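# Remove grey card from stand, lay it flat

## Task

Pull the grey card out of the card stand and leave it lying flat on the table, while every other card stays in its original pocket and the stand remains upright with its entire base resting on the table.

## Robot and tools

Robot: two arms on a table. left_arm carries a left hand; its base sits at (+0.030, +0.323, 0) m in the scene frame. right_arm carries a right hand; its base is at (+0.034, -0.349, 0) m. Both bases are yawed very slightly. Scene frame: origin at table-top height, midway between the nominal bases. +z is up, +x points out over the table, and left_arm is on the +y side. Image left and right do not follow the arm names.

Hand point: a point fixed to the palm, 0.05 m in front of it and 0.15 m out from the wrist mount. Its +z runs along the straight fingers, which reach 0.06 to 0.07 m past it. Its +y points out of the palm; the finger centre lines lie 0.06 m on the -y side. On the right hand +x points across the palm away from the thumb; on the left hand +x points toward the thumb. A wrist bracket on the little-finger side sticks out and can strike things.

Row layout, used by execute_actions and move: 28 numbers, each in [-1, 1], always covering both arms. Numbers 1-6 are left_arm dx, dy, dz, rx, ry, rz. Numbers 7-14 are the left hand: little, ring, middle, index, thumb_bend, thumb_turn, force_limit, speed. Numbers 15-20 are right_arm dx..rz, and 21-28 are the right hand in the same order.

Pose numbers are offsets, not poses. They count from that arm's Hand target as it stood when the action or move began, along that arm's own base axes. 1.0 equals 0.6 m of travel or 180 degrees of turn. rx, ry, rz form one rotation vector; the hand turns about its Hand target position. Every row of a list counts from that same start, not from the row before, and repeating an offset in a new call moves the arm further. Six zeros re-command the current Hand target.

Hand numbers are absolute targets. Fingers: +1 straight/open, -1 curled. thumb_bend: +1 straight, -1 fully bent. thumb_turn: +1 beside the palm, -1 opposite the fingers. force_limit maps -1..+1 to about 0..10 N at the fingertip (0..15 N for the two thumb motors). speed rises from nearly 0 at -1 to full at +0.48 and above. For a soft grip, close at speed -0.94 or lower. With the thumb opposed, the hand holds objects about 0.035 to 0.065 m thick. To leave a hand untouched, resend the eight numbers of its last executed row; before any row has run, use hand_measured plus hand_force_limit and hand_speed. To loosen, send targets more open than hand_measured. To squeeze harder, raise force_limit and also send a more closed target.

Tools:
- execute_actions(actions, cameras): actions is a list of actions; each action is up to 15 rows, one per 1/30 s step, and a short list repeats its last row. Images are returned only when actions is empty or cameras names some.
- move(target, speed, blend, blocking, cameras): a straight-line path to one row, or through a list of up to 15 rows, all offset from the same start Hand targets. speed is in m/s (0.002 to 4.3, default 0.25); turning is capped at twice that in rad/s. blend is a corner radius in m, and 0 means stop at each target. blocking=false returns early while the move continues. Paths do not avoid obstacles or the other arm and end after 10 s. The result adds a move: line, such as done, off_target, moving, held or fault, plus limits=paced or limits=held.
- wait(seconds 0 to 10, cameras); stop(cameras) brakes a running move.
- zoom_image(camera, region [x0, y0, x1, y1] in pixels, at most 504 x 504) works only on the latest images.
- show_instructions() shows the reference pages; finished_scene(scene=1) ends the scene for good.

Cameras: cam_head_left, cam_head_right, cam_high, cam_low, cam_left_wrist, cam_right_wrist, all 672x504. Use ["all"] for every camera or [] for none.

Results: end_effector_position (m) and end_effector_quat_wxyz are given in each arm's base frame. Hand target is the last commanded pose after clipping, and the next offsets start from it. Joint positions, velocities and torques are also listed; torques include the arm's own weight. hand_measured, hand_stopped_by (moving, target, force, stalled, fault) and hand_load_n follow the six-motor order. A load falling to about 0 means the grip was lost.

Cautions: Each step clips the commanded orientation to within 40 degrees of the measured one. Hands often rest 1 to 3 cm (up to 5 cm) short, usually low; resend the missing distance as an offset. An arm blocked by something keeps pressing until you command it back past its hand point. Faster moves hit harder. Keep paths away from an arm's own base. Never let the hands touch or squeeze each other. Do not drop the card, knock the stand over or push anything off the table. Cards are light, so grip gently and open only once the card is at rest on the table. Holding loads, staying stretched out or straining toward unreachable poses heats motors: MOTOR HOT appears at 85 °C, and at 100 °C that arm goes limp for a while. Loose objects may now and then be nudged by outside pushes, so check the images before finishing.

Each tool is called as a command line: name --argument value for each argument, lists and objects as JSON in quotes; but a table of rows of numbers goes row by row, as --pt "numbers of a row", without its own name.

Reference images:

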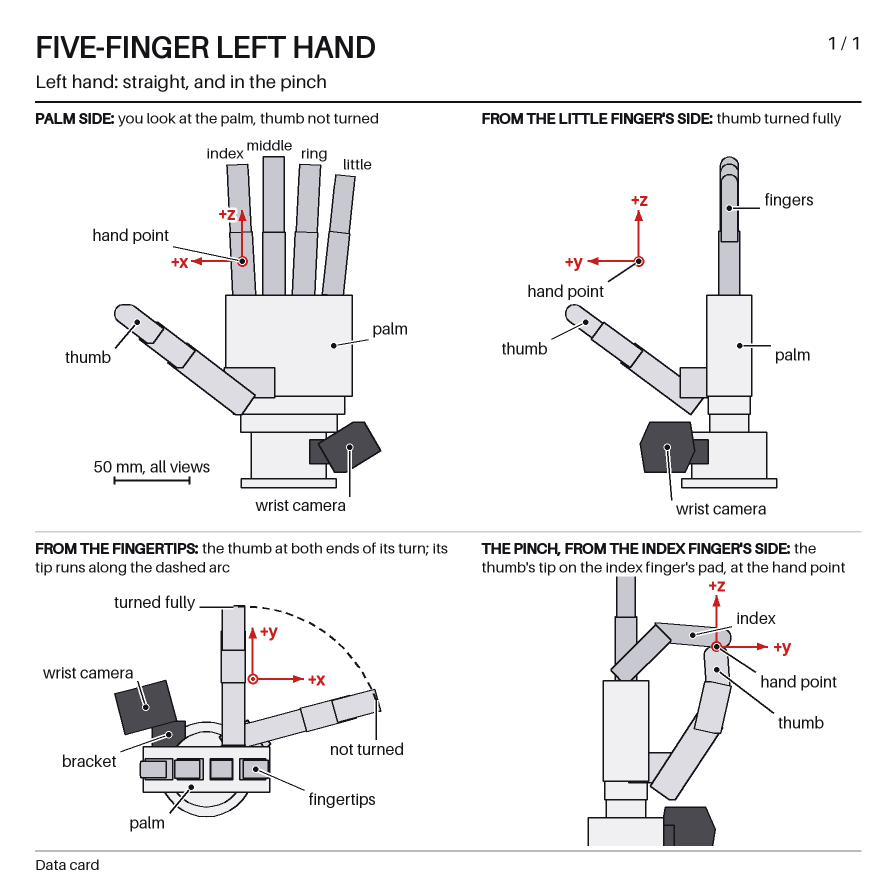

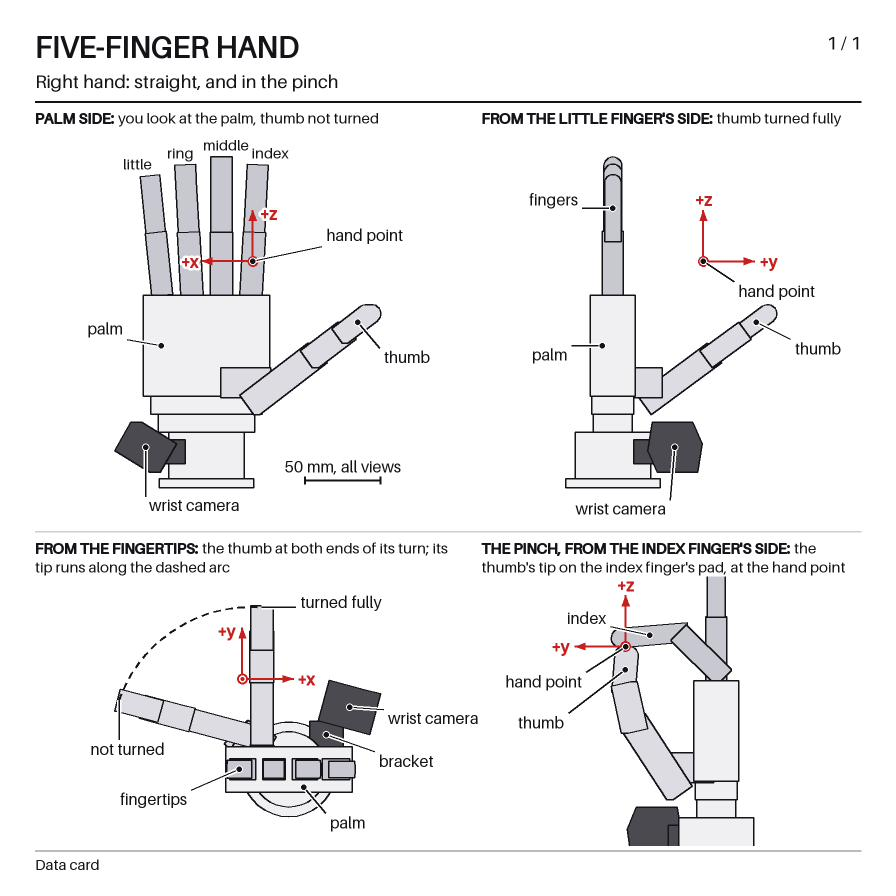

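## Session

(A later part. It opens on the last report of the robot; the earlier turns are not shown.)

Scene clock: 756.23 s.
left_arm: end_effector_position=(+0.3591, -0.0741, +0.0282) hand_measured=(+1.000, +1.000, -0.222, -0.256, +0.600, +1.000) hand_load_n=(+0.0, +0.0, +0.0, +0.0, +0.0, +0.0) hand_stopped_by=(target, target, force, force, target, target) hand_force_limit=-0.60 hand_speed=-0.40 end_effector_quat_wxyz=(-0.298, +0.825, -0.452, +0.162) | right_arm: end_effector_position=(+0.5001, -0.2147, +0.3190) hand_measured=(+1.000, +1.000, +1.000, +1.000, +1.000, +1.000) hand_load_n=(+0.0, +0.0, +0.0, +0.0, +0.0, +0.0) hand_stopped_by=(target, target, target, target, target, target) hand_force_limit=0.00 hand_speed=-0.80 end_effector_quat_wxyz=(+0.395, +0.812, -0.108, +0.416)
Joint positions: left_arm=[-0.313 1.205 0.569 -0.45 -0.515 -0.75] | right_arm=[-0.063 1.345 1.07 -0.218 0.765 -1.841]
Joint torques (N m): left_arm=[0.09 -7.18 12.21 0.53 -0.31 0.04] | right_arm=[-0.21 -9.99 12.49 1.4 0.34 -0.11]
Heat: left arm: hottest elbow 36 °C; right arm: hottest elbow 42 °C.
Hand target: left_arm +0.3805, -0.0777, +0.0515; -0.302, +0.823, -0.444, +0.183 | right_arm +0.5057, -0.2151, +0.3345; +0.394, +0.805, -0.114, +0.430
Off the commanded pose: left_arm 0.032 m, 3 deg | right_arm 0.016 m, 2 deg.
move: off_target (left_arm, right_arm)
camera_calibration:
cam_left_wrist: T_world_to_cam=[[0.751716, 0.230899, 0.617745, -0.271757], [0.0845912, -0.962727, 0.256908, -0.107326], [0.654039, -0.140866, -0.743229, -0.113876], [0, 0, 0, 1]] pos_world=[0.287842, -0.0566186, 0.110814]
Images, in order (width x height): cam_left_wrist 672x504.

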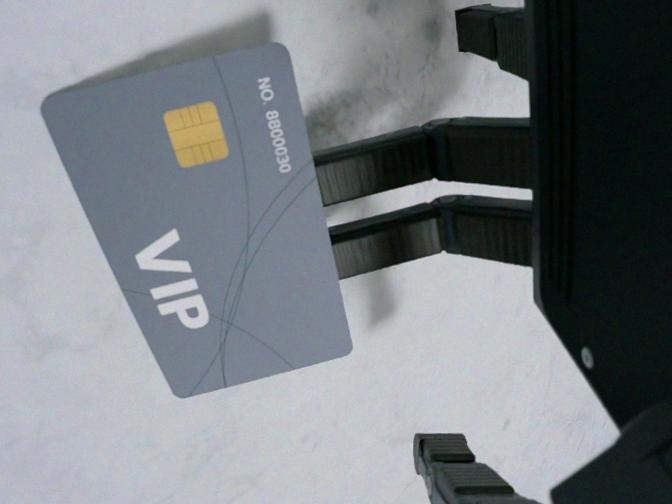

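move --target '[-0.030, 0.009, -0.048, 0, 0, 0, 1, 1, -0.222, -0.256, 0.6, 1, -0.6, -0.6, 0,0,0,0,0,0,1,1,1,1,1,1,0,-0.8]' --speed 0.06 --cameras '["cam_left_wrist"]'

Scene clock: 757.87 s.
left_arm: end_effector_position=(+0.3611, -0.0747, +0.0230) hand_measured=(+1.000, +1.000, -0.222, -0.256, +0.600, +1.000) hand_load_n=(+0.0, +0.0, +0.5, +0.0, +0.0, +0.0) hand_stopped_by=(target, target, target, target, target, target) hand_force_limit=-0.60 hand_speed=-0.60 end_effector_quat_wxyz=(-0.301, +0.823, -0.446, +0.179) | right_arm: end_effector_position=(+0.5001, -0.2147, +0.3190) hand_measured=(+1.000, +1.000, +1.000, +1.000, +1.000, +1.000) hand_load_n=(-0.5, +0.0, +0.0, +0.0, +0.0, +0.0) hand_stopped_by=(target, target, target, target, target, target) hand_force_limit=0.00 hand_speed=-0.80 end_effector_quat_wxyz=(+0.395, +0.812, -0.108, +0.416)
Joint positions: left_arm=[-0.313 1.205 0.538 -0.384 -0.515 -0.75] | right_arm=[-0.063 1.345 1.07 -0.218 0.765 -1.841]
Joint torques (N m): left_arm=[0.03 -6.42 7.24 1.83 -0.3 0.01] | right_arm=[0.09 -9.93 12.45 1.42 0.34 -0.1]
Heat: left arm: hottest elbow 36 °C; right arm: hottest elbow 42 °C.
Hand target: left_arm +0.3626, -0.0723, +0.0228; -0.302, +0.823, -0.444, +0.183 | right_arm +0.5057, -0.2151, +0.3345; +0.394, +0.805, -0.114, +0.430
Off the commanded pose: left_arm 0.003 m, 1 deg | right_arm 0.016 m, 2 deg.
move: off_target (right_arm)
camera_calibration:
cam_left_wrist: T_world_to_cam=[[0.730183, 0.237557, 0.640625, -0.262125], [0.075262, -0.95987, 0.270157, -0.103414], [0.679094, -0.149049, -0.71876, -0.129292], [0, 0, 0, 1]] pos_world=[0.286984, -0.0562647, 0.102932]
Images, in order (width x height): cam_left_wrist 672x504.

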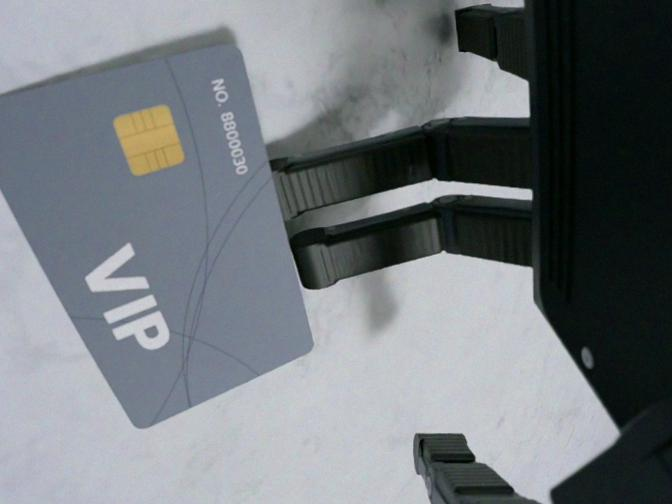

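move --target '[0.029, 0.0155, 0.001, 0, 0, 0, 1, 1, -0.222, -0.256, 0.6, 1, -0.6, -0.6, 0,0,0,0,0,0,1,1,1,1,1,1,0,-0.8]' --speed 0.05 --cameras '["cam_left_wrist"]'

Scene clock: 759.13 s.
left_arm: end_effector_position=(+0.3666, -0.0664, +0.0210) hand_measured=(+1.000, +1.000, -0.222, -0.256, +0.600, +1.000) hand_load_n=(+0.0, +0.0, -5.0, +0.0, +0.0, +0.0) hand_stopped_by=(target, target, target, target, target, target) hand_force_limit=-0.60 hand_speed=-0.60 end_effector_quat_wxyz=(-0.298, +0.823, -0.449, +0.180) | right_arm: end_effector_position=(+0.5001, -0.2147, +0.3190) hand_measured=(+1.000, +1.000, +1.000, +1.000, +1.000, +1.000) hand_load_n=(-0.5, +0.0, +0.0, +0.0, +0.0, +0.0) hand_stopped_by=(target, target, target, target, target, target) hand_force_limit=0.00 hand_speed=-0.80 end_effector_quat_wxyz=(+0.395, +0.812, -0.108, +0.416)
Joint positions: left_arm=[-0.274 1.215 0.538 -0.353 -0.487 -0.708] | right_arm=[-0.063 1.345 1.07 -0.218 0.765 -1.841]
Joint torques (N m): left_arm=[0.62 -4.66 9.77 1.84 -0.45 0.04] | right_arm=[-0.09 -10.17 12.48 1.37 0.34 -0.11]
Heat: left arm: hottest elbow 36 °C; right arm: hottest elbow 42 °C.
Hand target: left_arm +0.3800, -0.0631, +0.0234; -0.302, +0.823, -0.444, +0.183 | right_arm +0.5057, -0.2151, +0.3345; +0.394, +0.805, -0.114, +0.430
Off the commanded pose: left_arm 0.014 m, 1 deg | right_arm 0.016 m, 2 deg.
move: off_target (left_arm, right_arm)
camera_calibration:
cam_left_wrist: T_world_to_cam=[[0.733217, 0.236113, 0.637685, -0.267999], [0.0693384, -0.958853, 0.275305, -0.0931686], [0.67645, -0.157642, -0.71942, -0.132912], [0, 0, 0, 1]] pos_world=[0.292869, -0.0470095, 0.100929]
Images, in order (width x height): cam_left_wrist 672x504.

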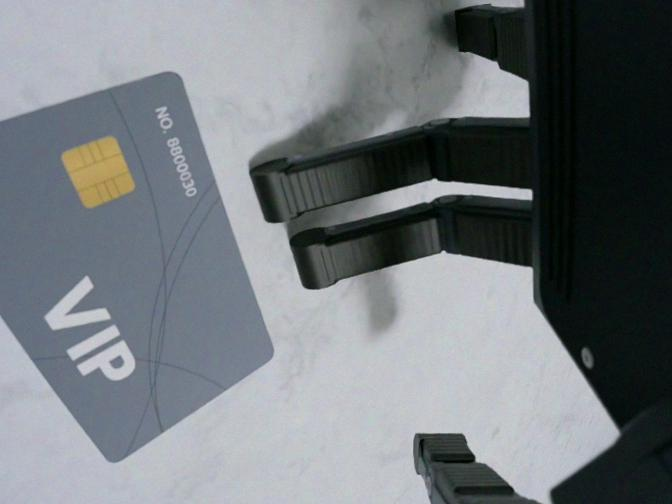

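move --target '[-0.01, -0.004, 0.03, 0, 0, 0, 1, 1, -0.222, -0.256, 0.6, 1, -0.6, -0.6, 0,0,0,0,0,0,1,1,1,1,1,1,0,-0.8]' --speed 0.05 --cameras '["cam_left_wrist"]'

Scene clock: 760.40 s.
left_arm: end_effector_position=(+0.3568, -0.0625, +0.0218) hand_measured=(+1.000, +1.000, -0.222, -0.256, +0.600, +1.000) hand_load_n=(+0.0, +0.0, +0.0, +0.0, +0.0, +0.0) hand_stopped_by=(target, target, target, target, target, target) hand_force_limit=-0.60 hand_speed=-0.60 end_effector_quat_wxyz=(-0.297, +0.824, -0.454, +0.165) | right_arm: end_effector_position=(+0.5001, -0.2147, +0.3190) hand_measured=(+1.000, +1.000, +1.000, +1.000, +1.000, +1.000) hand_load_n=(+0.0, +0.0, +0.0, +0.0, +0.0, +0.0) hand_stopped_by=(target, target, target, target, target, target) hand_force_limit=0.00 hand_speed=-0.80 end_effector_quat_wxyz=(+0.395, +0.812, -0.108, +0.416)
Joint positions: left_arm=[-0.274 1.197 0.538 -0.403 -0.492 -0.707] | right_arm=[-0.063 1.345 1.07 -0.218 0.765 -1.841]
Joint torques (N m): left_arm=[-0.38 -7.12 11.18 0.57 -0.52 -0.07] | right_arm=[0.03 -9.88 12.44 1.39 0.34 -0.1]
Heat: left arm: hottest elbow 36 °C; right arm: hottest elbow 42 °C.
Hand target: left_arm +0.3739, -0.0655, +0.0414; -0.302, +0.823, -0.444, +0.183 | right_arm +0.5057, -0.2151, +0.3345; +0.394, +0.805, -0.114, +0.430
Off the commanded pose: left_arm 0.026 m, 2 deg | right_arm 0.016 m, 2 deg.
move: off_target (left_arm, right_arm)
camera_calibration:
cam_left_wrist: T_world_to_cam=[[0.750796, 0.229341, 0.619442, -0.268571], [0.0790605, -0.962249, 0.260436, -0.0923523], [0.655786, -0.146561, -0.740584, -0.116515], [0, 0, 0, 1]] pos_world=[0.285353, -0.0443481, 0.104127]
Images, in order (width x height): cam_left_wrist 672x504.

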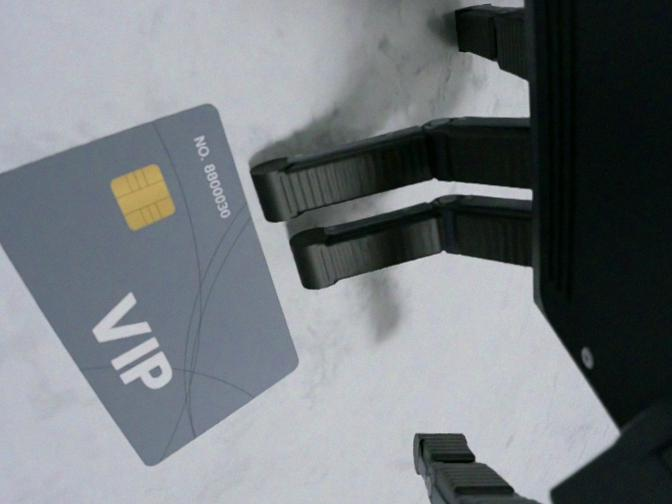

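move --target '[0.015, 0.006, 0.04, 0, 0, 0, 1, 1, -0.222, -0.256, 0.6, 1, -0.6, -0.6, 0,0,0,0,0,0,1,1,1,1,1,1,0,-0.8]' --speed 0.06 --cameras '["cam_left_wrist"]'

Scene clock: 761.70 s.
left_arm: end_effector_position=(+0.3625, -0.0596, +0.0419) hand_measured=(+1.000, +1.000, -0.222, -0.256, +0.600, +1.000) hand_load_n=(+0.0, +0.0, +0.0, +0.0, +0.0, +0.0) hand_stopped_by=(target, target, target, target, target, target) hand_force_limit=-0.60 hand_speed=-0.60 end_effector_quat_wxyz=(-0.297, +0.825, -0.452, +0.163) | right_arm: end_effector_position=(+0.5001, -0.2147, +0.3190) hand_measured=(+1.000, +1.000, +1.000, +1.000, +1.000, +1.000) hand_load_n=(+0.0, +0.0, +0.0, +0.0, +0.0, +0.0) hand_stopped_by=(target, target, target, target, target, target) hand_force_limit=0.00 hand_speed=-0.80 end_effector_quat_wxyz=(+0.395, +0.812, -0.108, +0.416)
Joint positions: left_arm=[-0.26 1.168 0.582 -0.474 -0.488 -0.699] | right_arm=[-0.063 1.345 1.07 -0.218 0.765 -1.841]
Joint torques (N m): left_arm=[0.09 -6.95 12.49 0.59 -0.28 0.03] | right_arm=[-0.15 -10.11 12.49 1.39 0.34 -0.09]
Heat: left arm: hottest elbow 36 °C; right arm: hottest elbow 42 °C.
Hand target: left_arm +0.3829, -0.0618, +0.0653; -0.302, +0.823, -0.444, +0.183 | right_arm +0.5057, -0.2151, +0.3345; +0.394, +0.805, -0.114, +0.430
Off the commanded pose: left_arm 0.031 m, 2 deg | right_arm 0.016 m, 2 deg.
move: off_target (left_arm, right_arm)
camera_calibration:
cam_left_wrist: T_world_to_cam=[[0.751287, 0.232621, 0.617621, -0.285898], [0.0843242, -0.961987, 0.259749, -0.0972136], [0.654566, -0.143066, -0.742344, -0.104277], [0, 0, 0, 1]] pos_world=[0.291245, -0.041931, 0.124418]
Images, in order (width x height): cam_left_wrist 672x504.

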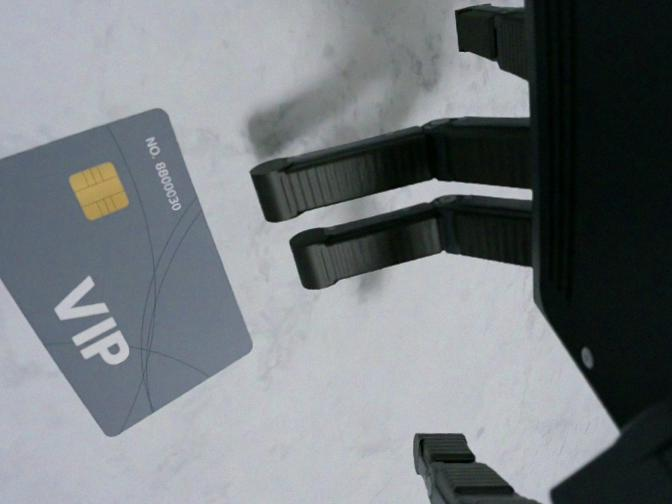

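Hand is clear. Lift further and check the whole scene.

move --target '[0.05, 0.1, 0.2, 0, 0, 0, 1, 1, -0.222, -0.256, 0.6, 1, -0.6, -0.6, 0,0,0,0,0,0,1,1,1,1,1,1,0,-0.8]' --speed 0.15 --cameras '["all"]'

zoom_image --camera "cam_head_left" --region '[150, 260, 320, 390]'

zoom_image --camera "cam_low" --region '[340, 230, 480, 320]'

zoom_image --camera "cam_high" --region '[370, 150, 520, 270]'

Scene clock: 763.73 s.
left_arm: end_effector_position=(+0.3967, -0.0042, +0.1566) hand_measured=(+1.000, +1.000, -0.222, -0.256, +0.600, +1.000) hand_load_n=(+0.0, +0.0, +0.0, +0.0, -0.5, +0.0) hand_stopped_by=(target, target, target, target, target, target) hand_force_limit=-0.60 hand_speed=-0.60 end_effector_quat_wxyz=(-0.292, +0.827, -0.451, +0.164) | right_arm: end_effector_position=(+0.5001, -0.2147, +0.3190) hand_measured=(+1.000, +1.000, +1.000, +1.000, +1.000, +1.000) hand_load_n=(+0.0, +0.0, +0.0, +0.0, +0.0, +0.0) hand_stopped_by=(target, target, target, target, target, target) hand_force_limit=0.00 hand_speed=-0.80 end_effector_quat_wxyz=(+0.395, +0.812, -0.108, +0.416)
Joint positions: left_arm=[-0.055 1.082 0.844 -0.748 -0.373 -0.514] | right_arm=[-0.063 1.345 1.07 -0.218 0.765 -1.841]
Joint torques (N m): left_arm=[-0.03 -6.83 14.5 0.76 -0.18 0.01] | right_arm=[-0.09 -10.11 12.46 1.37 0.34 -0.1]
Heat: left arm: hottest elbow 36 °C; right arm: hottest elbow 42 °C.
Hand target: left_arm +0.4129, -0.0018, +0.1853; -0.302, +0.823, -0.444, +0.183 | right_arm +0.5057, -0.2151, +0.3345; +0.394, +0.805, -0.114, +0.430
Off the commanded pose: left_arm 0.033 m, 3 deg | right_arm 0.016 m, 2 deg.
move: off_target (left_arm, right_arm)
camera_calibration:
cam_left_wrist: T_world_to_cam=[[0.753671, 0.239665, 0.611997, -0.395285], [0.0870082, -0.959332, 0.268536, -0.0789408], [0.651467, -0.149139, -0.743874, -0.0319955], [0, 0, 0, 1]] pos_world=[0.325628, 0.014234, 0.239311]

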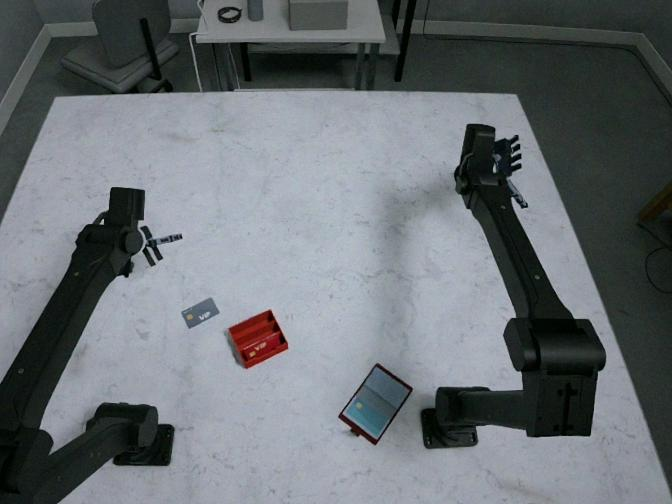

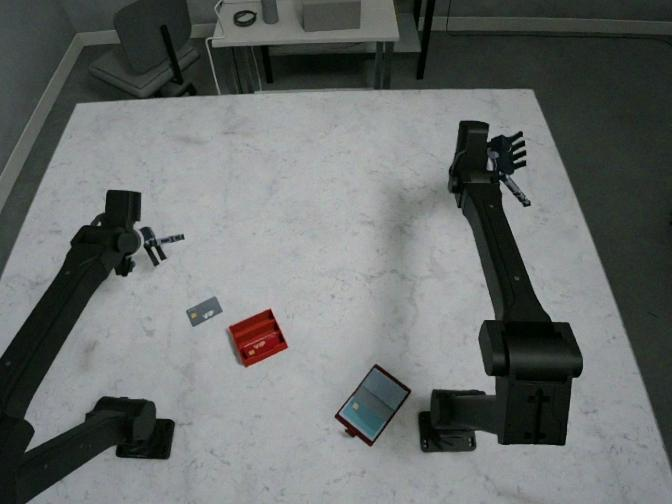

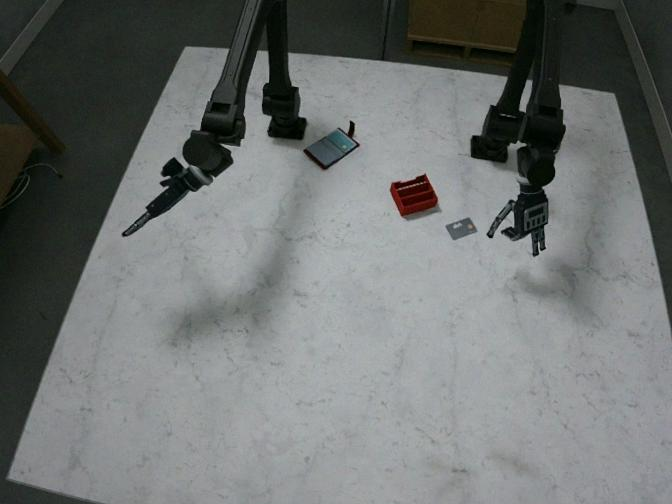

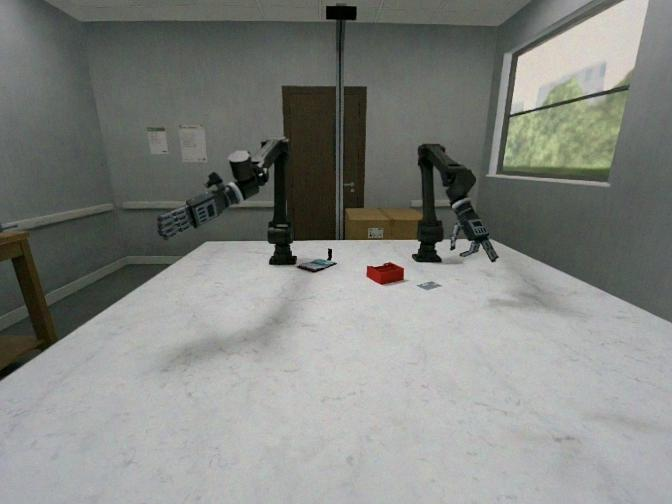

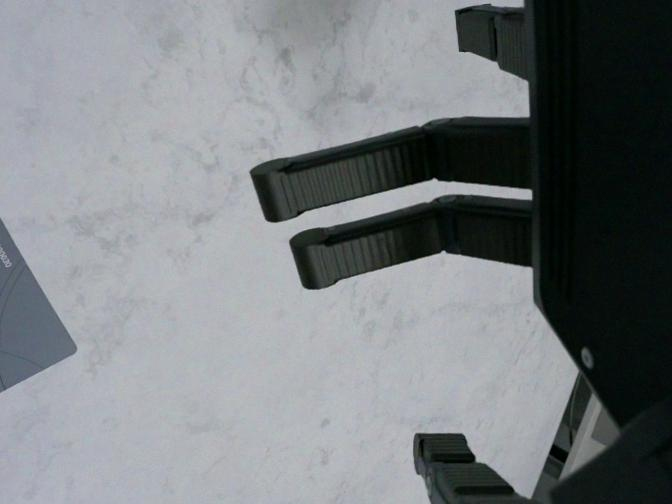

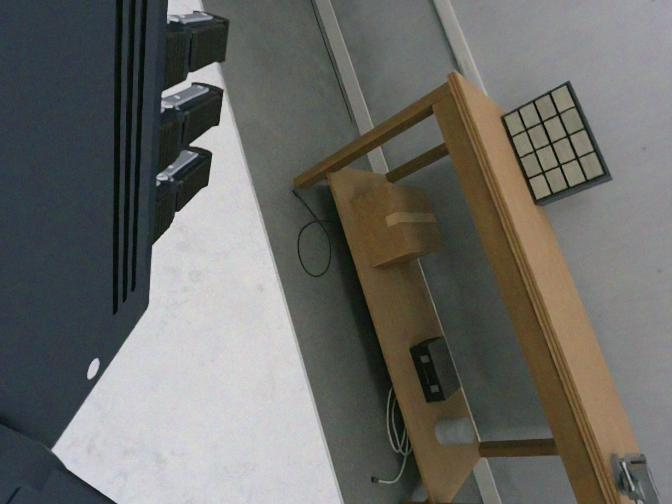

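Scaled by 2.965 from the camera's 672x504 image, which has a finer 960x720 frame.

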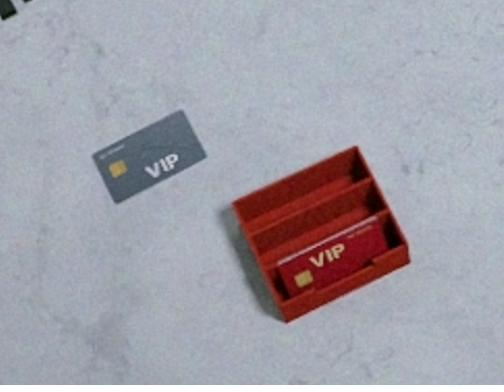

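Scaled by 3.600 from the camera's 672x504 image, which has a finer 960x720 frame.

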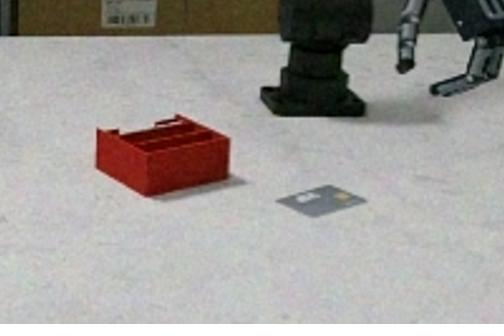

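Scaled by 3.360 from the camera's 672x504 image, which has a finer 960x720 frame.

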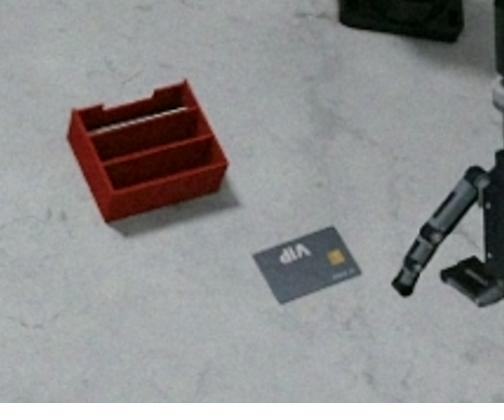

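finished_scene

The scene is finished: the task was done.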